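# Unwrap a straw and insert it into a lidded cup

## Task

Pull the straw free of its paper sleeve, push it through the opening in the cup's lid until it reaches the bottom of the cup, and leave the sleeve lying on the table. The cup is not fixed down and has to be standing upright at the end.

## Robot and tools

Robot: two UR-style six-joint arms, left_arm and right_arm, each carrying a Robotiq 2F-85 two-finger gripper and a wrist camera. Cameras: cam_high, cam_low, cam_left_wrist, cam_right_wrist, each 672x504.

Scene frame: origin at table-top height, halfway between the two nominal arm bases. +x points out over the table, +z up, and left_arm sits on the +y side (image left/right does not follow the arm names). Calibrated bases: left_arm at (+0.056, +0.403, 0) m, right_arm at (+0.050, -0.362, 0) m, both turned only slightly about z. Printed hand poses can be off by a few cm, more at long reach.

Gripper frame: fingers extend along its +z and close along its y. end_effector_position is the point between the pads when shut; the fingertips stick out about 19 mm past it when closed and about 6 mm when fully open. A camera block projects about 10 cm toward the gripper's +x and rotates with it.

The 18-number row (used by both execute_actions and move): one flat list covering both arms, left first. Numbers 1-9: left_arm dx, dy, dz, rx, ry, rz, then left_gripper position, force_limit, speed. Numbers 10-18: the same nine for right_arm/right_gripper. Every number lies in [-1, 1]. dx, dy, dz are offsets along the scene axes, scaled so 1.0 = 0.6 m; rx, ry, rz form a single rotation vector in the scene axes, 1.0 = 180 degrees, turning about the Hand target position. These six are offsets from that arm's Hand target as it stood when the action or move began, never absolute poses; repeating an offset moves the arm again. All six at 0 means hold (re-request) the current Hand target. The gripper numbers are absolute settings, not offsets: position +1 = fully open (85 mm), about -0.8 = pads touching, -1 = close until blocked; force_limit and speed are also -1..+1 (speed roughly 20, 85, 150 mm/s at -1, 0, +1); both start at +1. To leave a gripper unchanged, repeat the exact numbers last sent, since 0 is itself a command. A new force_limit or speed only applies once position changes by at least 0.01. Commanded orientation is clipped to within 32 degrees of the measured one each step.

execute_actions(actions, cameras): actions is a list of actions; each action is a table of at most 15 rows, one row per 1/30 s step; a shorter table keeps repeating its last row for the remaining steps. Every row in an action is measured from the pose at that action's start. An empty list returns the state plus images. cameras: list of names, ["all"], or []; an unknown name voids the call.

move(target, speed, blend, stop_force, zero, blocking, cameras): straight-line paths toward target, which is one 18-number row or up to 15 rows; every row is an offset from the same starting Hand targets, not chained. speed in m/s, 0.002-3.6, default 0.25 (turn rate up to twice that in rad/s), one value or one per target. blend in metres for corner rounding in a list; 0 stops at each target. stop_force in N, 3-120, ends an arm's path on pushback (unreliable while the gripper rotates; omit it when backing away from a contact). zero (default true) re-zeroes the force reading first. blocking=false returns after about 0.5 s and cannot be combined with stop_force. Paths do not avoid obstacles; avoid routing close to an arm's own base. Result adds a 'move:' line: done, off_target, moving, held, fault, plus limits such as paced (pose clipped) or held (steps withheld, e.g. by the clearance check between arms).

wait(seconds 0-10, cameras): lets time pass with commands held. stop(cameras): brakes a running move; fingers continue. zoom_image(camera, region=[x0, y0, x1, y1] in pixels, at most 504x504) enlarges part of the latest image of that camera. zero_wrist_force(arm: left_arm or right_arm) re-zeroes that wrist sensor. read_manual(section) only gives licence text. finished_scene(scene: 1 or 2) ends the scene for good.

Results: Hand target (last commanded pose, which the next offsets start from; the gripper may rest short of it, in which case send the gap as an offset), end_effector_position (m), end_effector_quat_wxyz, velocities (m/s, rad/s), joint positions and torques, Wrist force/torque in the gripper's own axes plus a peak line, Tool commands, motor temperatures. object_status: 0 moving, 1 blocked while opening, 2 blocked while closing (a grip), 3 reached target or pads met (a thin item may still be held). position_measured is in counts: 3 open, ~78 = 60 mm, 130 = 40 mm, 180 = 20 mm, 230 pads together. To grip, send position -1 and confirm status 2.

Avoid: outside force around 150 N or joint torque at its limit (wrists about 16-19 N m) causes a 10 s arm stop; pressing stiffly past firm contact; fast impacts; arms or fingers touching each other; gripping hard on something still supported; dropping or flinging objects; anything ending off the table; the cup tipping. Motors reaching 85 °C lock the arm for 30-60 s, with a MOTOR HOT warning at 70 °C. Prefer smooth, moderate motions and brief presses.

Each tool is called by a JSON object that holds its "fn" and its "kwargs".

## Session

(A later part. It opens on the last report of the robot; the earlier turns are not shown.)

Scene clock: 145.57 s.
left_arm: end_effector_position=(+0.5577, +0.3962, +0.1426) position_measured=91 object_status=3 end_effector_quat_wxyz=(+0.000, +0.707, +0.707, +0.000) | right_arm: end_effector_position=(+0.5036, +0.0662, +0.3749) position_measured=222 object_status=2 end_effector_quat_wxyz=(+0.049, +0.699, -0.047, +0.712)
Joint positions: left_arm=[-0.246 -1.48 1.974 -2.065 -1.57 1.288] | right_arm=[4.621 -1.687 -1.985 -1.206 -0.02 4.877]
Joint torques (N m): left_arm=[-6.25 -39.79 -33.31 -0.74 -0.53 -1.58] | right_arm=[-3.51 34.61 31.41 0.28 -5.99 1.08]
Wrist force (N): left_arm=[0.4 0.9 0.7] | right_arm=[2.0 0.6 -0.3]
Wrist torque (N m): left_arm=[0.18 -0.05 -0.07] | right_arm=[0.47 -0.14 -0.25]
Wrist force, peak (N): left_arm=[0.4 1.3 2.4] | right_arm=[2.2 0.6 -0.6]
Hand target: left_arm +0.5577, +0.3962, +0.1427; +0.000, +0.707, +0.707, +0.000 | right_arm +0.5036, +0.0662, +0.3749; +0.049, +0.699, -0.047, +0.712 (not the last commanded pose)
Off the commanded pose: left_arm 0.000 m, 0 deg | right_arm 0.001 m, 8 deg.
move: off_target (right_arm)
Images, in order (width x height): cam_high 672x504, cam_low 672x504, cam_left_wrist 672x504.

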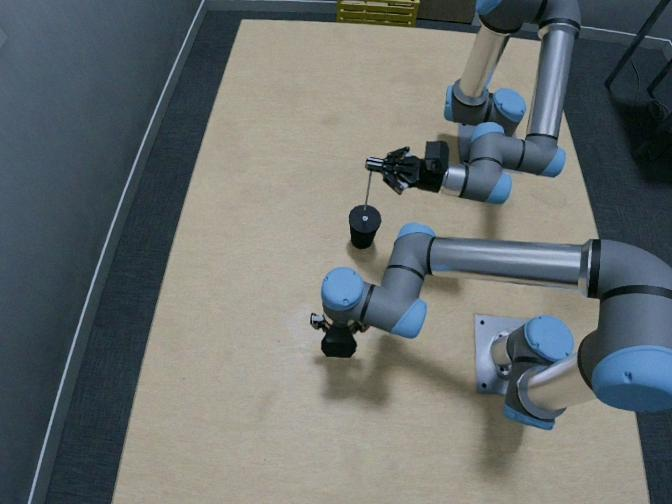

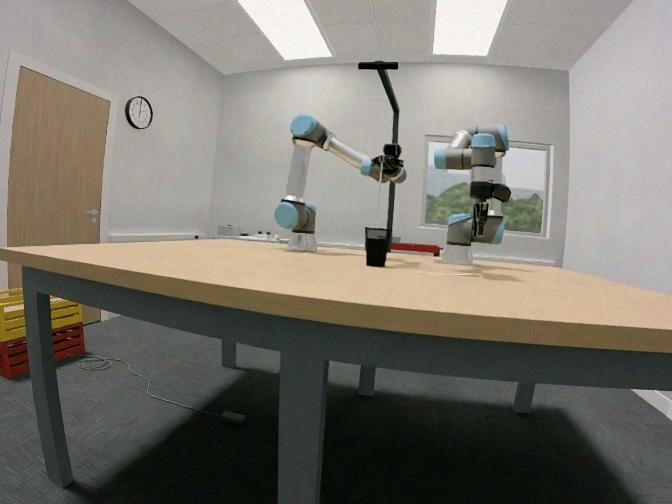

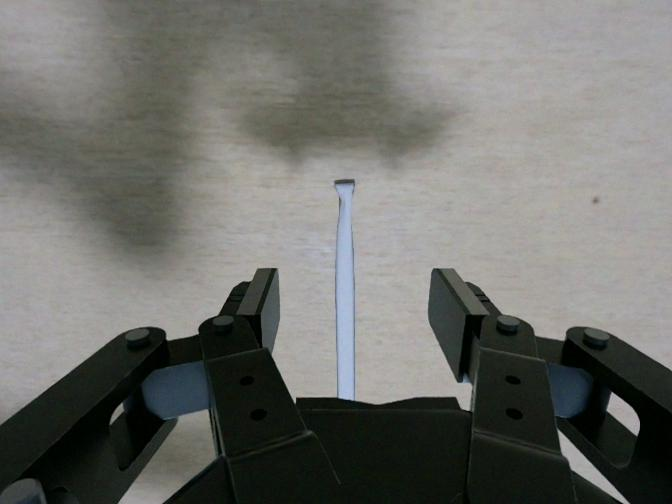

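{"fn": "move", "kwargs": {"target": [[0,0,0,0,0,0,0.3,-1,-0.7,0,0,0,0.07,0.495,0,-1,0.0,-1],[0,0,0,0,0,0,0.3,-1,-0.7,0,0,0.02,-0.0986,0.5039,0.1628,-1,0.0,-1],[-0.071,-0.22,0.225,-0.222,0,0,0.3,-1,-0.7,0.0015,0,0,-0.0006,0.006,0.21,-1,0.0,-1]], "speed": 0.55, "blend": 0.02, "cameras": ["cam_low","cam_left_wrist","cam_high"]}}

{"fn": "zoom_image", "kwargs": {"camera": "cam_low", "region": [320, 140, 440, 280]}}

{"fn": "zoom_image", "kwargs": {"camera": "cam_left_wrist", "region": [260, 180, 420, 340]}}

Scene clock: 190.27 s.
left_arm: end_effector_position=(+0.5151, +0.2642, +0.2777) position_measured=91 object_status=3 end_effector_quat_wxyz=(+0.241, +0.665, +0.665, -0.242) | right_arm: end_effector_position=(+0.5045, +0.0662, +0.3749) position_measured=222 object_status=2 end_effector_quat_wxyz=(-0.183, +0.683, +0.183, +0.683)
Joint positions: left_arm=[-0.2 -1.636 1.976 -2.106 -2.245 1.265] | right_arm=[4.46 -1.814 -2.199 0.872 0.824 3.142]
Joint torques (N m): left_arm=[-6.57 -33.44 -14.31 -5.57 -3.93 -1.79] | right_arm=[-5.52 16.89 26.62 4.84 3.43 -1.45]
Wrist force (N): left_arm=[0.2 1.0 1.2] | right_arm=[1.8 0.6 -0.5]
Wrist torque (N m): left_arm=[0.27 0.16 0.07] | right_arm=[0.46 -0.11 -0.04]
Wrist force, peak (N): left_arm=[1.6 1.4 1.1] | right_arm=[-2.1 -1.7 -1.0]
Hand target: left_arm +0.5151, +0.2642, +0.2777; +0.241, +0.665, +0.665, -0.242 | right_arm +0.5045, +0.0662, +0.3749; -0.183, +0.683, +0.183, +0.683
Off the commanded pose: left_arm 0.000 m, 0 deg | right_arm 0.000 m, 0 deg.
move: done
Images, in order (width x height): cam_high 672x504, cam_low 672x504, cam_left_wrist 672x504.

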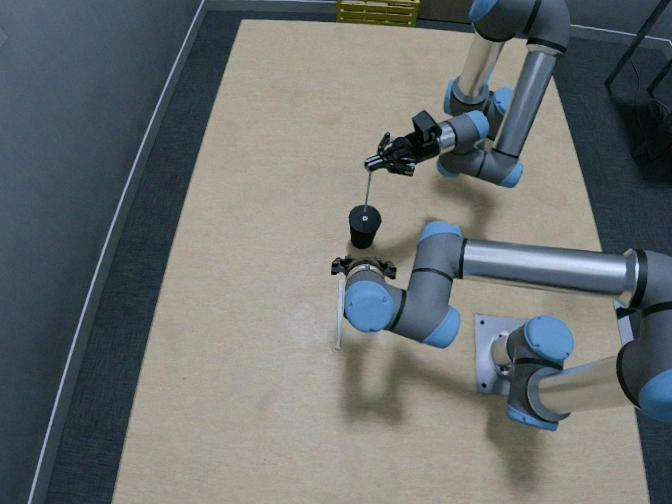

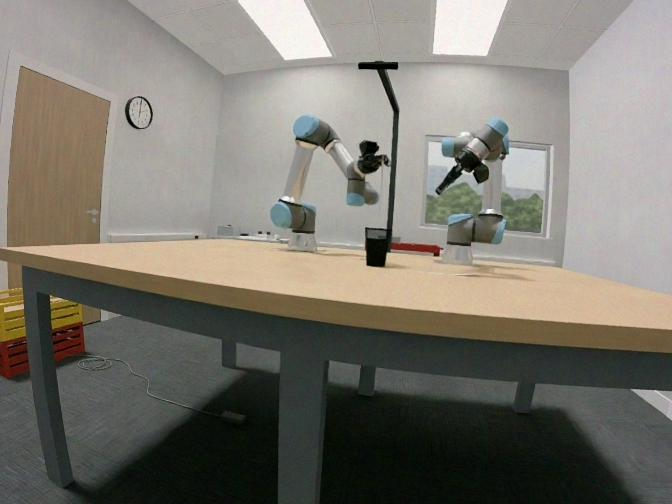

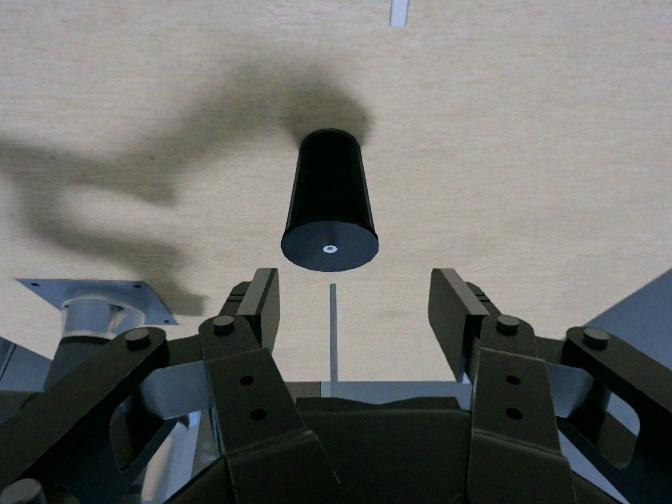

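Scaled by 3.600 from the camera's 672x504 image, which has a finer 960x720 frame.

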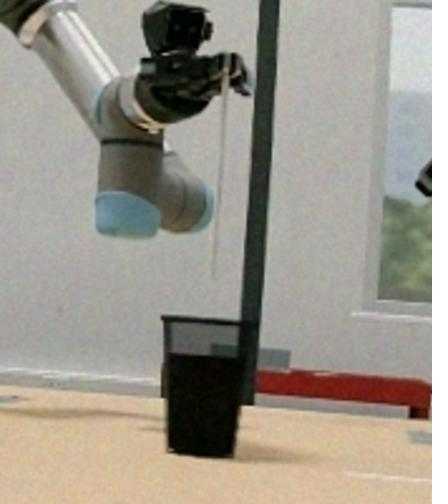

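Scaled by 3.150 from the camera's 672x504 image, which has a finer 960x720 frame.

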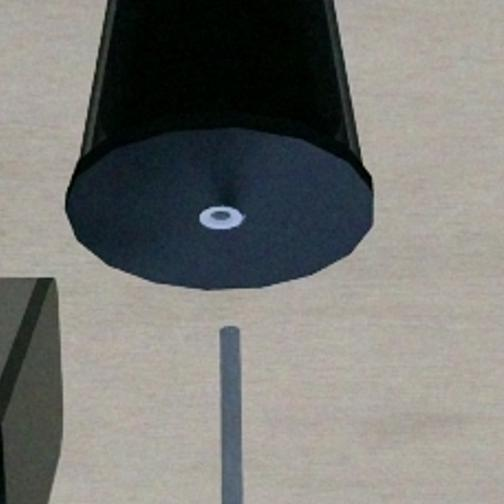

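{"fn": "move", "kwargs": {"target": [0,0,0,0,0,0,0.3,-1,-0.7,-0.0043,0,-0.053,0,0,0,-1,0.0,-1], "speed": 0.1, "cameras": ["cam_low","cam_left_wrist"]}}

{"fn": "zoom_image", "kwargs": {"camera": "cam_low", "region": [355, 205, 400, 250]}}

{"fn": "zoom_image", "kwargs": {"camera": "cam_left_wrist", "region": [300, 215, 360, 285]}}

Scene clock: 203.33 s.
left_arm: end_effector_position=(+0.5151, +0.2642, +0.2777) position_measured=91 object_status=3 end_effector_quat_wxyz=(+0.241, +0.665, +0.665, -0.242) | right_arm: end_effector_position=(+0.5019, +0.0662, +0.3432) position_measured=222 object_status=2 end_effector_quat_wxyz=(-0.183, +0.683, +0.183, +0.683)
Joint positions: left_arm=[-0.2 -1.636 1.976 -2.106 -2.245 1.265] | right_arm=[4.467 -1.885 -2.226 0.971 0.817 3.142]
Joint torques (N m): left_arm=[-8.22 -33.49 -14.44 -5.71 -4 -1.89] | right_arm=[8.73 17.65 3.75 4.66 -2.25 -1.22]
Wrist force (N): left_arm=[-0.1 1.2 1.3] | right_arm=[1.9 0.6 -0.1]
Wrist torque (N m): left_arm=[0.30 0.20 0.07] | right_arm=[0.46 -0.13 -0.05]
Wrist force, peak (N): left_arm=[0.1 1.4 1.5] | right_arm=[2.5 0.8 -0.4]
Hand target: left_arm +0.5151, +0.2642, +0.2777; +0.241, +0.665, +0.665, -0.242 | right_arm +0.5019, +0.0662, +0.3431; -0.183, +0.683, +0.183, +0.683
Off the commanded pose: left_arm 0.000 m, 0 deg | right_arm 0.000 m, 0 deg.
move: done
Images, in order (width x height): cam_low 672x504, cam_left_wrist 672x504.

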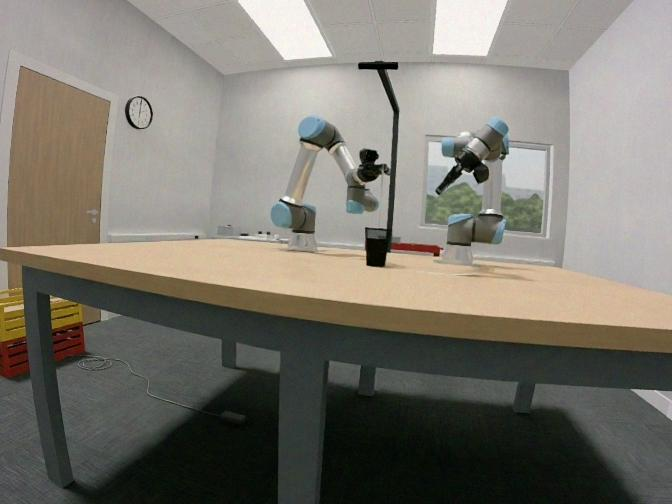

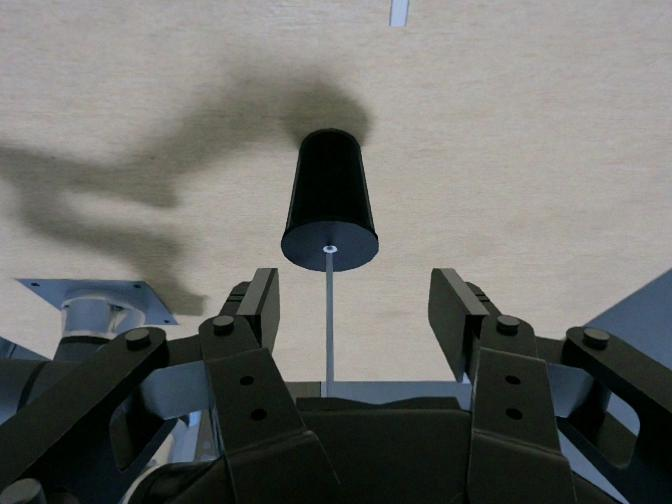

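Scaled by 11.200 from the camera's 672x504 image, which has a finer 960x720 frame.

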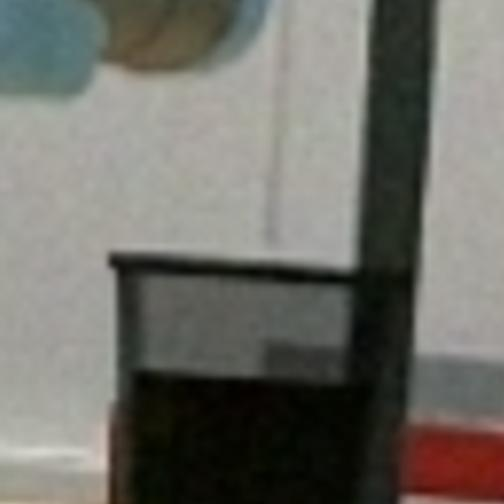

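Scaled by 7.200 from the camera's 672x504 image, which has a finer 960x720 frame.

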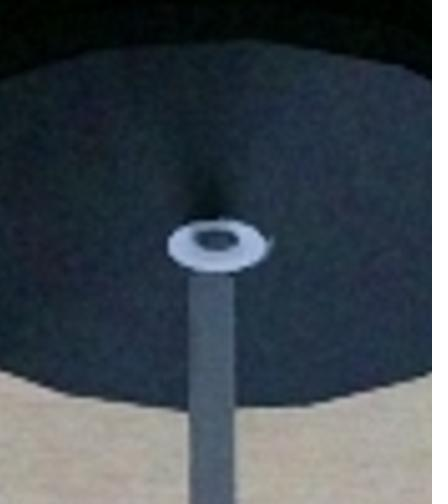

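{"fn": "move", "kwargs": {"target": [0,0,0,0,0,0,0.3,-1,-0.7,0.0014,-0.002,-0.005,0,0,0,-1,0.0,-1], "speed": 0.05, "cameras": ["cam_low","cam_left_wrist"]}}

{"fn": "zoom_image", "kwargs": {"camera": "cam_low", "region": [355, 205, 400, 250]}}

{"fn": "zoom_image", "kwargs": {"camera": "cam_left_wrist", "region": [315, 230, 345, 265]}}

Scene clock: 212.67 s.
left_arm: end_effector_position=(+0.5151, +0.2642, +0.2777) position_measured=91 object_status=3 end_effector_quat_wxyz=(+0.241, +0.665, +0.665, -0.242) | right_arm: end_effector_position=(+0.5028, +0.0650, +0.3402) position_measured=222 object_status=2 end_effector_quat_wxyz=(-0.183, +0.683, +0.183, +0.683)
Joint positions: left_arm=[-0.2 -1.636 1.976 -2.106 -2.245 1.265] | right_arm=[4.464 -1.892 -2.229 0.98 0.821 3.142]
Joint torques (N m): left_arm=[-6.59 -33.72 -14.94 -5.36 -3.84 -1.84] | right_arm=[-8.15 16.32 3.41 4.48 2.25 -0.57]
Wrist force (N): left_arm=[0.0 1.2 1.4] | right_arm=[1.9 0.7 -0.4]
Wrist torque (N m): left_arm=[0.30 0.18 0.07] | right_arm=[0.47 -0.13 -0.04]
Wrist force, peak (N): left_arm=[0.1 1.2 1.6] | right_arm=[2.2 0.6 -0.1]
Hand target: left_arm +0.5151, +0.2642, +0.2777; +0.241, +0.665, +0.665, -0.242 | right_arm +0.5028, +0.0650, +0.3401; -0.183, +0.683, +0.183, +0.683
Off the commanded pose: left_arm 0.000 m, 0 deg | right_arm 0.000 m, 0 deg.
move: done
Images, in order (width x height): cam_low 672x504, cam_left_wrist 672x504.

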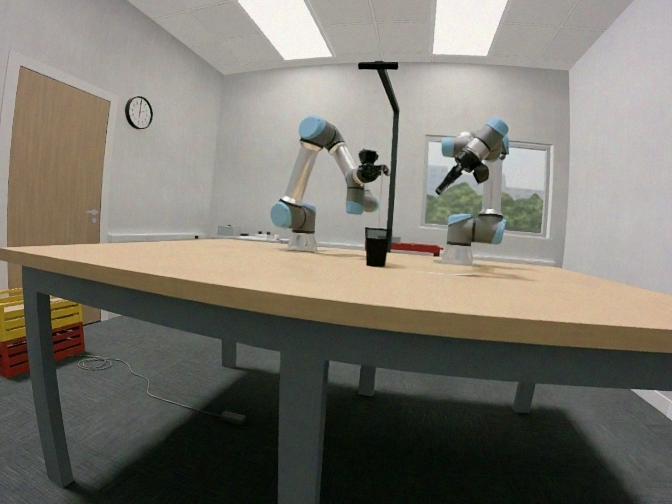

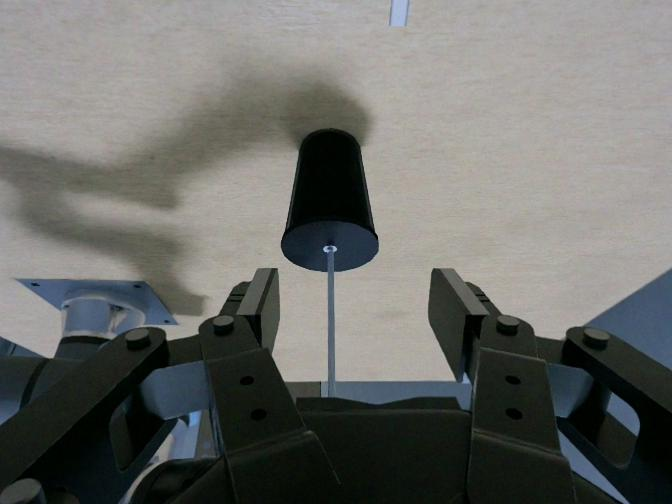

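Scaled by 11.200 from the camera's 672x504 image, which has a finer 960x720 frame.

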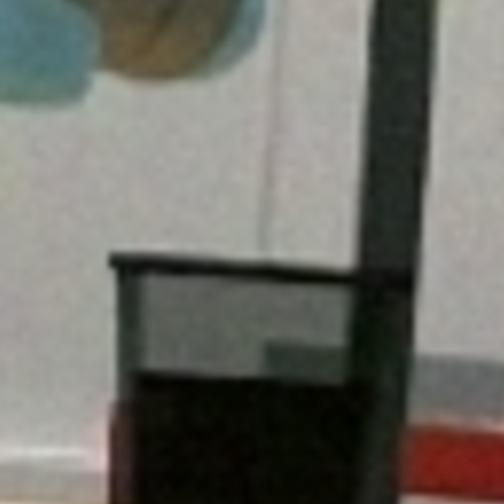

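Scaled by 14.400 from the camera's 672x504 image, which has a finer 960x720 frame.

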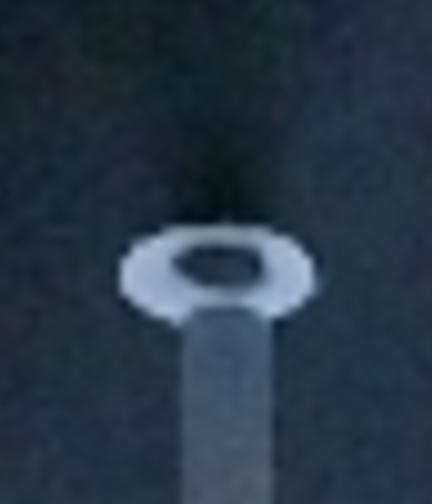

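{"fn": "move", "kwargs": {"target": [0,0,0,0,0,0,0.3,-1,-0.7,-0.0008,0.001,0,0,0,0,-1,0.0,-1], "speed": 0.05}}

{"fn": "move", "kwargs": {"target": [0,0,0,0,0,0,0.3,-1,-0.7,0,0,-0.01,0,0,0,-1,0.0,-1], "speed": 0.01, "stop_force": 3, "cameras": ["cam_low","cam_left_wrist"]}}

{"fn": "zoom_image", "kwargs": {"camera": "cam_low", "region": [355, 205, 400, 250]}}

{"fn": "zoom_image", "kwargs": {"camera": "cam_left_wrist", "region": [315, 230, 345, 265]}}

Scene clock: 237.40 s.
left_arm: end_effector_position=(+0.5151, +0.2642, +0.2777) position_measured=91 object_status=3 end_effector_quat_wxyz=(+0.241, +0.665, +0.665, -0.242) | right_arm: end_effector_position=(+0.5023, +0.0655, +0.3401) position_measured=222 object_status=2 end_effector_quat_wxyz=(-0.183, +0.683, +0.183, +0.683)
Joint positions: left_arm=[-0.2 -1.636 1.976 -2.106 -2.245 1.265] | right_arm=[4.465 -1.892 -2.229 0.981 0.819 3.142]
Joint torques (N m): left_arm=[-6.15 -33.26 -15.49 -5.78 -4 -2.07] | right_arm=[8.26 18.81 23.2 -0.36 -2.43 -0.37]
Wrist force (N): left_arm=[0.0 1.1 1.4] | right_arm=[1.7 0.6 0.0]
Wrist torque (N m): left_arm=[0.28 0.19 0.08] | right_arm=[0.47 -0.11 -0.04]
Wrist force, peak (N): left_arm=[0.0 1.2 1.7] | right_arm=[2.1 0.7 -0.3]
Hand target: left_arm +0.5151, +0.2642, +0.2777; +0.241, +0.665, +0.665, -0.242 | right_arm +0.5023, +0.0656, +0.3401; -0.183, +0.683, +0.183, +0.683
Off the commanded pose: left_arm 0.000 m, 0 deg | right_arm 0.000 m, 0 deg.
move: done

Scene clock: 238.90 s.
left_arm: end_effector_position=(+0.5151, +0.2642, +0.2777) position_measured=91 object_status=3 end_effector_quat_wxyz=(+0.241, +0.665, +0.665, -0.242) | right_arm: end_effector_position=(+0.5023, +0.0656, +0.3341) position_measured=222 object_status=2 end_effector_quat_wxyz=(-0.183, +0.683, +0.183, +0.683)
Joint positions: left_arm=[-0.2 -1.636 1.976 -2.106 -2.245 1.265] | right_arm=[4.465 -1.907 -2.232 0.999 0.819 3.142]
Joint torques (N m): left_arm=[-8.27 -32.63 -13.32 -5.4 -4.07 -1.51] | right_arm=[8.48 19.12 3.9 4.69 -2.28 -1.54]
Wrist force (N): left_arm=[0.2 1.3 1.1] | right_arm=[2.0 0.4 -0.2]
Wrist torque (N m): left_arm=[0.32 0.16 0.07] | right_arm=[0.43 -0.13 -0.03]
Wrist force, peak (N): left_arm=[0.0 1.3 1.5] | right_arm=[2.6 0.5 -0.2]
Hand target: left_arm +0.5151, +0.2642, +0.2777; +0.241, +0.665, +0.665, -0.242 | right_arm +0.5023, +0.0656, +0.3341; -0.183, +0.683, +0.183, +0.683
Off the commanded pose: left_arm 0.000 m, 0 deg | right_arm 0.000 m, 0 deg.
move: done
Images, in order (width x height): cam_low 672x504, cam_left_wrist 672x504.

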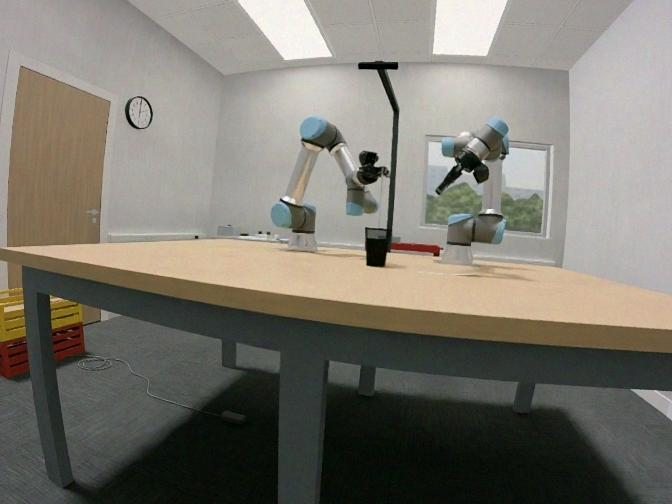

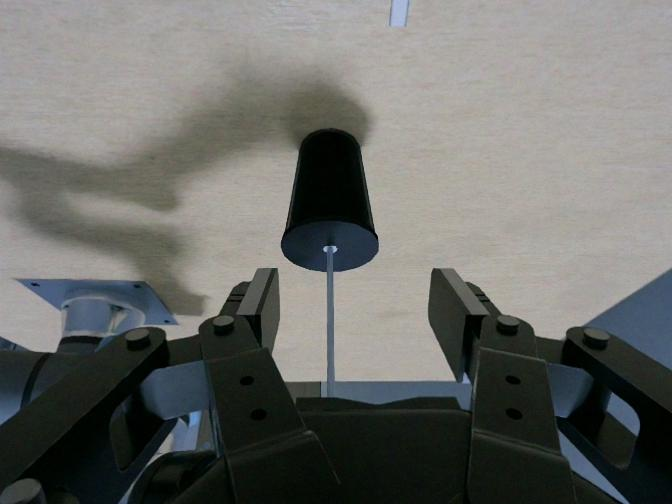

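Scaled by 11.200 from the camera's 672x504 image, which has a finer 960x720 frame.

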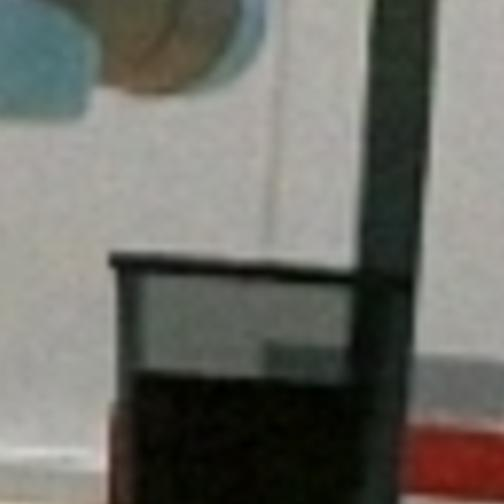

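Scaled by 14.400 from the camera's 672x504 image, which has a finer 960x720 frame.

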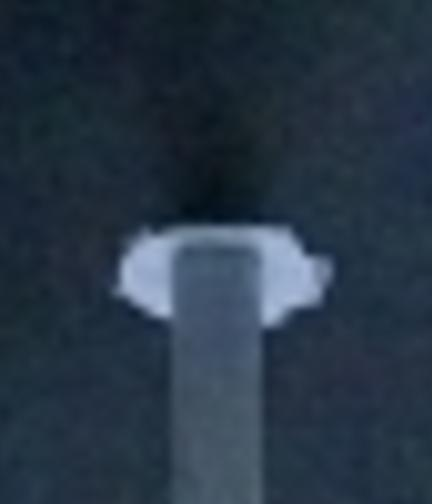

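{"fn": "move", "kwargs": {"target": [0,0,0,0,0,0,0.3,-1,-0.7,0.0002,0,-0.017,0,0,0,-1,0.0,-1], "speed": 0.012, "stop_force": 3, "cameras": ["cam_low","cam_left_wrist"]}}

{"fn": "zoom_image", "kwargs": {"camera": "cam_low", "region": [355, 205, 400, 250]}}

{"fn": "zoom_image", "kwargs": {"camera": "cam_left_wrist", "region": [315, 230, 345, 265]}}

Scene clock: 245.43 s.
left_arm: end_effector_position=(+0.5151, +0.2642, +0.2777) position_measured=91 object_status=3 end_effector_quat_wxyz=(+0.241, +0.665, +0.665, -0.242) | right_arm: end_effector_position=(+0.5024, +0.0656, +0.3239) position_measured=222 object_status=2 end_effector_quat_wxyz=(-0.183, +0.683, +0.183, +0.683)
Joint positions: left_arm=[-0.2 -1.636 1.976 -2.106 -2.245 1.265] | right_arm=[4.465 -1.933 -2.237 1.03 0.819 3.142]
Joint torques (N m): left_arm=[-6.71 -33.76 -13.7 -5.76 -4.04 -1.68] | right_arm=[-6.73 19.62 3.37 4.71 2.55 -1.51]
Wrist force (N): left_arm=[0.1 1.1 1.3] | right_arm=[1.9 0.5 -0.7]
Wrist torque (N m): left_arm=[0.29 0.17 0.06] | right_arm=[0.44 -0.12 -0.03]
Wrist force, peak (N): left_arm=[0.0 1.3 1.8] | right_arm=[2.2 0.8 -0.1]
Hand target: left_arm +0.5151, +0.2642, +0.2777; +0.241, +0.665, +0.665, -0.242 | right_arm +0.5024, +0.0656, +0.3239; -0.183, +0.683, +0.183, +0.683
Off the commanded pose: left_arm 0.000 m, 0 deg | right_arm 0.000 m, 0 deg.
move: done
Images, in order (width x height): cam_low 672x504, cam_left_wrist 672x504.

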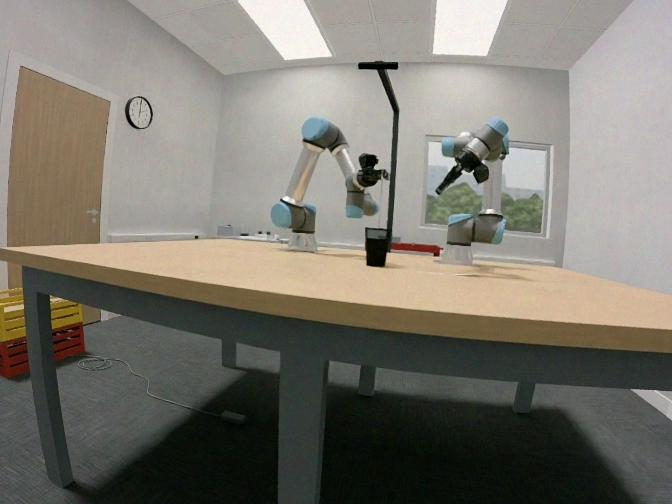

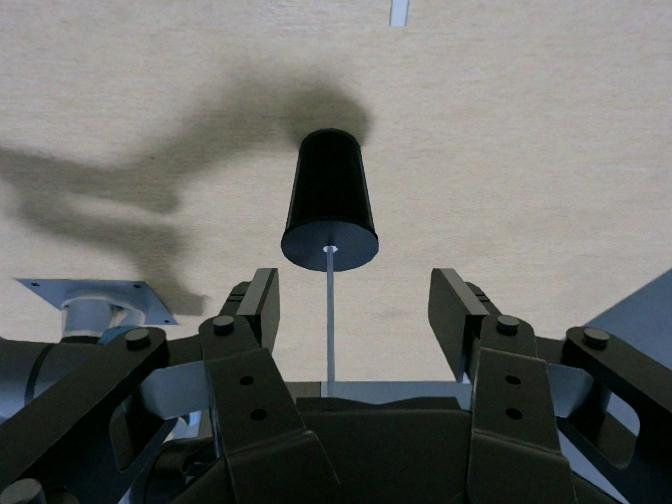

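Scaled by 11.200 from the camera's 672x504 image, which has a finer 960x720 frame.

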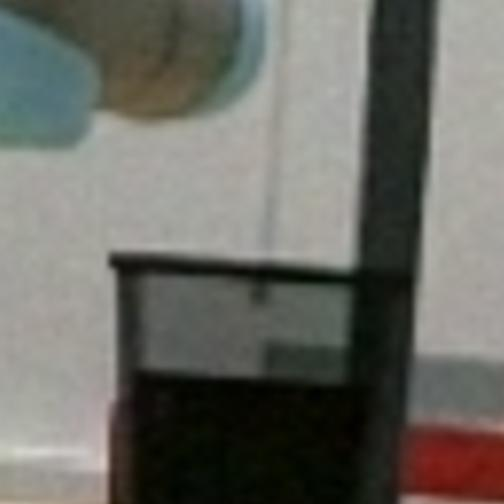

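Scaled by 14.400 from the camera's 672x504 image, which has a finer 960x720 frame.

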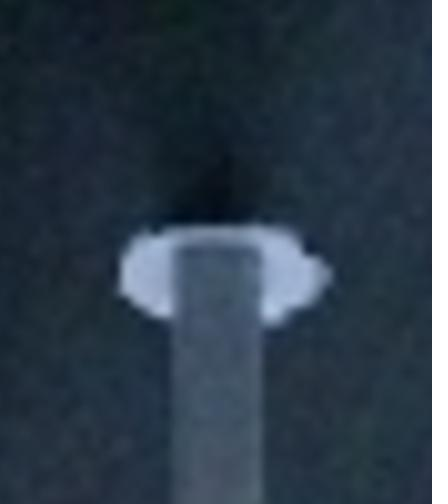

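{"fn": "move", "kwargs": {"target": [0,0,0,0,0,0,0.3,-1,-0.7,0,0,-0.163,0,0,0,-1,0.0,-1], "speed": 0.04, "stop_force": 6}}

{"fn": "move", "kwargs": {"target": [0,0,0,0,0,0,0.3,-1,-0.7,0,0,-0.045,0,0,0,-1,0.0,-1], "speed": 0.006, "stop_force": 3, "cameras": ["cam_left_wrist","cam_low","cam_high"]}}

{"fn": "zoom_image", "kwargs": {"camera": "cam_low", "region": [340, 180, 420, 280]}}

Scene clock: 254.80 s.
left_arm: end_effector_position=(+0.5151, +0.2642, +0.2777) position_measured=91 object_status=3 end_effector_quat_wxyz=(+0.241, +0.665, +0.665, -0.242) | right_arm: end_effector_position=(+0.5024, +0.0656, +0.2261) position_measured=222 object_status=2 end_effector_quat_wxyz=(-0.183, +0.683, +0.183, +0.683)
Joint positions: left_arm=[-0.2 -1.636 1.976 -2.106 -2.245 1.265] | right_arm=[4.465 -2.204 -2.246 1.31 0.819 3.142]
Joint torques (N m): left_arm=[-6.33 -33.28 -15.14 -5.4 -4.09 -1.56] | right_arm=[2.49 24.35 17.29 4.65 -0.95 -1.19]
Wrist force (N): left_arm=[0.0 1.0 1.3] | right_arm=[2.2 1.0 -0.5]
Wrist torque (N m): left_arm=[0.27 0.18 0.07] | right_arm=[0.48 -0.14 -0.07]
Wrist force, peak (N): left_arm=[0.3 1.3 1.5] | right_arm=[2.4 1.0 -0.4]
Hand target: left_arm +0.5151, +0.2642, +0.2777; +0.241, +0.665, +0.665, -0.242 | right_arm +0.5024, +0.0656, +0.2261; -0.183, +0.683, +0.183, +0.683
Off the commanded pose: left_arm 0.000 m, 0 deg | right_arm 0.000 m, 0 deg.
move: done

Scene clock: 258.37 s.
left_arm: end_effector_position=(+0.5151, +0.2642, +0.2777) position_measured=91 object_status=3 end_effector_quat_wxyz=(+0.241, +0.665, +0.665, -0.242) | right_arm: end_effector_position=(+0.5024, +0.0656, +0.2111) position_measured=222 object_status=2 end_effector_quat_wxyz=(-0.183, +0.683, +0.183, +0.683)
Joint positions: left_arm=[-0.2 -1.636 1.976 -2.106 -2.245 1.265] | right_arm=[4.465 -2.248 -2.241 1.349 0.819 3.142]
Joint torques (N m): left_arm=[-5.48 -33.47 -14.25 -5.43 -4.08 -1.45] | right_arm=[4.13 40.87 -2.9 -0.89 -1.57 0.11]
Wrist force (N): left_arm=[-0.3 1.2 1.3] | right_arm=[3.4 1.1 -0.7]
Wrist torque (N m): left_arm=[0.29 0.24 0.07] | right_arm=[0.46 -0.16 -0.07]
Wrist force, peak (N): left_arm=[-0.1 1.2 1.5] | right_arm=[10.3 0.5 -0.3]
Hand target: left_arm +0.5151, +0.2642, +0.2777; +0.241, +0.665, +0.665, -0.242 | right_arm +0.5024, +0.0656, +0.2111; -0.183, +0.683, +0.183, +0.683 (not the last commanded pose)
Off the commanded pose: left_arm 0.000 m, 0 deg | right_arm 0.012 m, 0 deg.
move: contact (right_arm)
Images, in order (width x height): cam_high 672x504, cam_low 672x504, cam_left_wrist 672x504.

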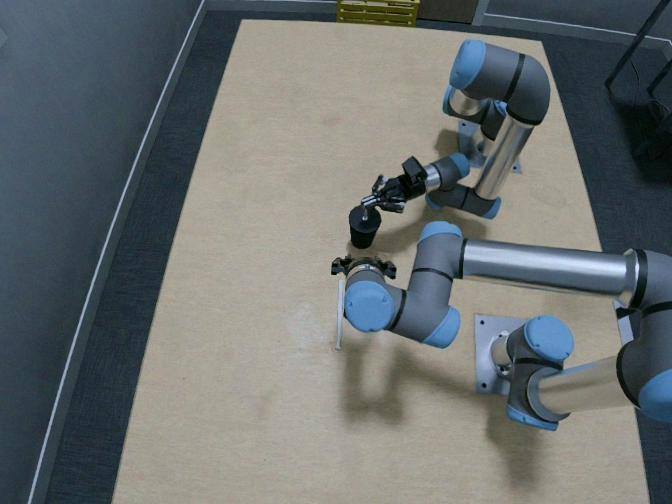

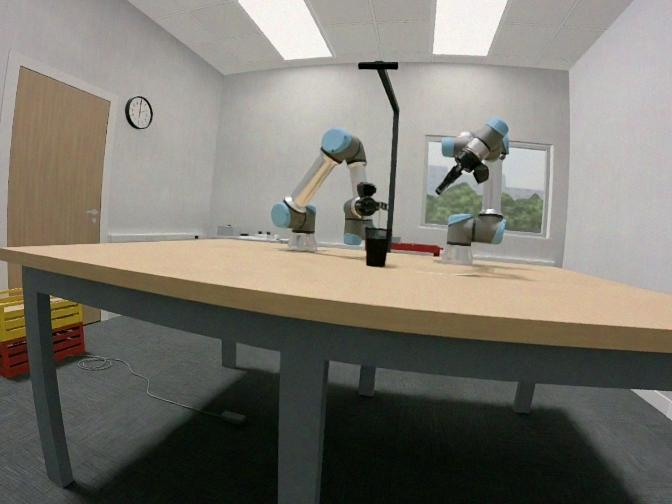

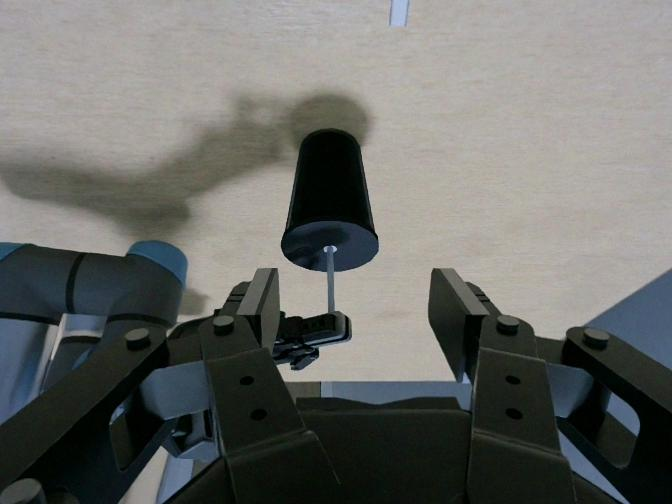

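Scaled by 5.040 from the camera's 672x504 image, which has a finer 960x720 frame.

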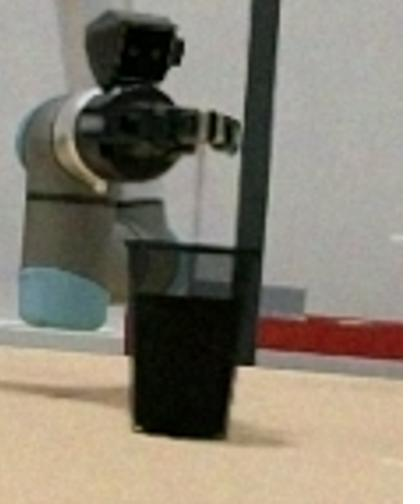

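{"fn": "move", "kwargs": {"target": [[0,0,0,0,0,0,0.3,-1,-0.7,0,0,0,0,0,0,0.3,0.0,-0.9],[0,0.1,0.05,0,0,0,0.3,-1,-0.7,-0.147,-0.085,0,0,0,0,0.3,0.0,-0.9]], "speed": 0.18, "cameras": ["cam_left_wrist","cam_low","cam_high"]}}

{"fn": "zoom_image", "kwargs": {"camera": "cam_low", "region": [340, 180, 420, 280]}}

Scene clock: 266.67 s.
left_arm: end_effector_position=(+0.5151, +0.3242, +0.3077) position_measured=91 object_status=3 end_effector_quat_wxyz=(+0.241, +0.665, +0.665, -0.242) | right_arm: end_effector_position=(+0.4143, +0.0146, +0.2111) position_measured=91 object_status=3 end_effector_quat_wxyz=(-0.183, +0.683, +0.183, +0.683)
Joint positions: left_arm=[-0.067 -1.65 1.881 -1.889 -2.263 1.435] | right_arm=[4.725 -2.211 -2.504 1.575 0.559 3.141]
Joint torques (N m): left_arm=[6.46 -14.43 -34.91 -1.01 -3.94 1.71] | right_arm=[10.64 18.47 -9.45 3.9 -3.01 -1.42]
Wrist force (N): left_arm=[0.5 1.4 1.3] | right_arm=[1.9 0.5 -0.1]
Wrist torque (N m): left_arm=[0.36 0.11 -0.02] | right_arm=[0.46 -0.09 -0.03]
Wrist force, peak (N): left_arm=[-0.4 1.1 2.2] | right_arm=[3.9 1.0 -0.6]
Hand target: left_arm +0.5151, +0.3242, +0.3077; +0.241, +0.665, +0.665, -0.242 | right_arm +0.4142, +0.0146, +0.2111; -0.183, +0.683, +0.183, +0.683
Off the commanded pose: left_arm 0.000 m, 0 deg | right_arm 0.000 m, 0 deg.
move: done
Images, in order (width x height): cam_high 672x504, cam_low 672x504, cam_left_wrist 672x504.

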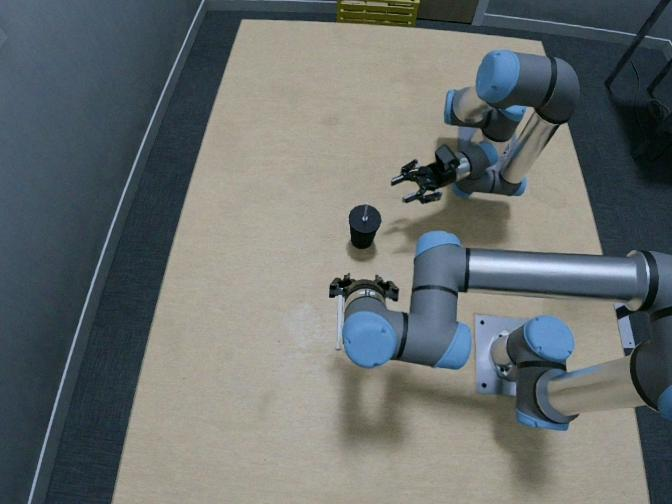

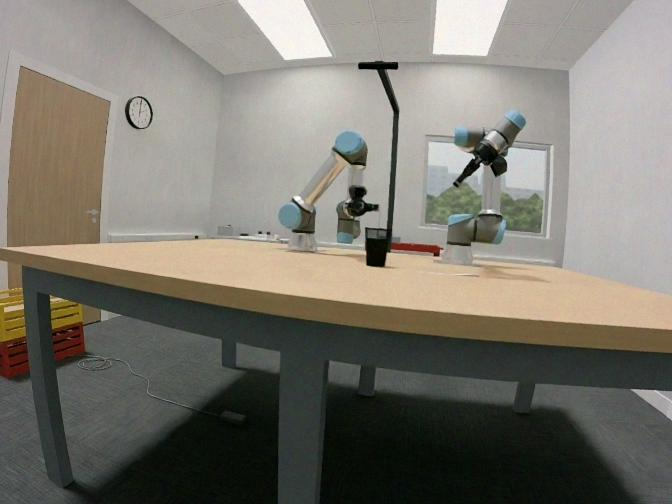

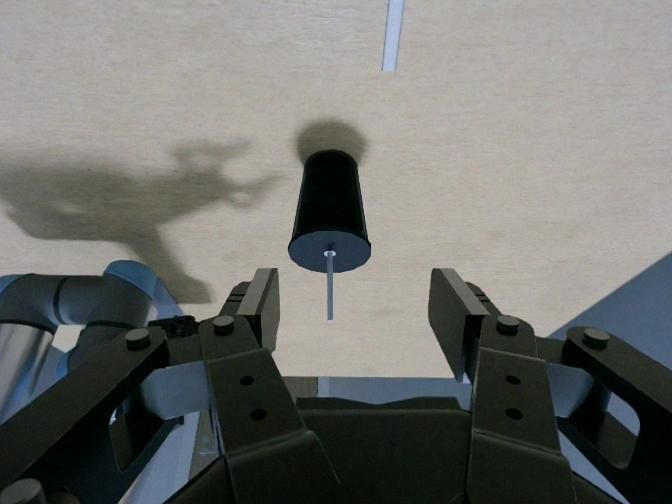

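Scaled by 5.040 from the camera's 672x504 image, which has a finer 960x720 frame.

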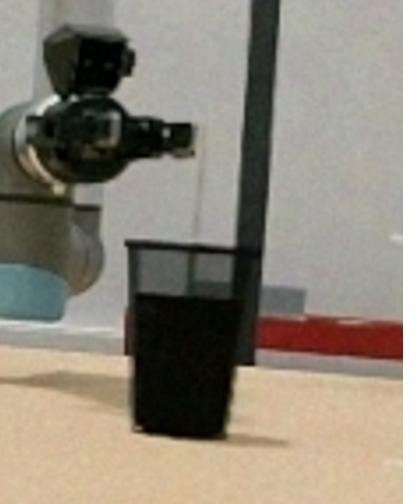

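{"fn": "finished_scene", "kwargs": {"scene": 2}}

The scene is finished: the task was done.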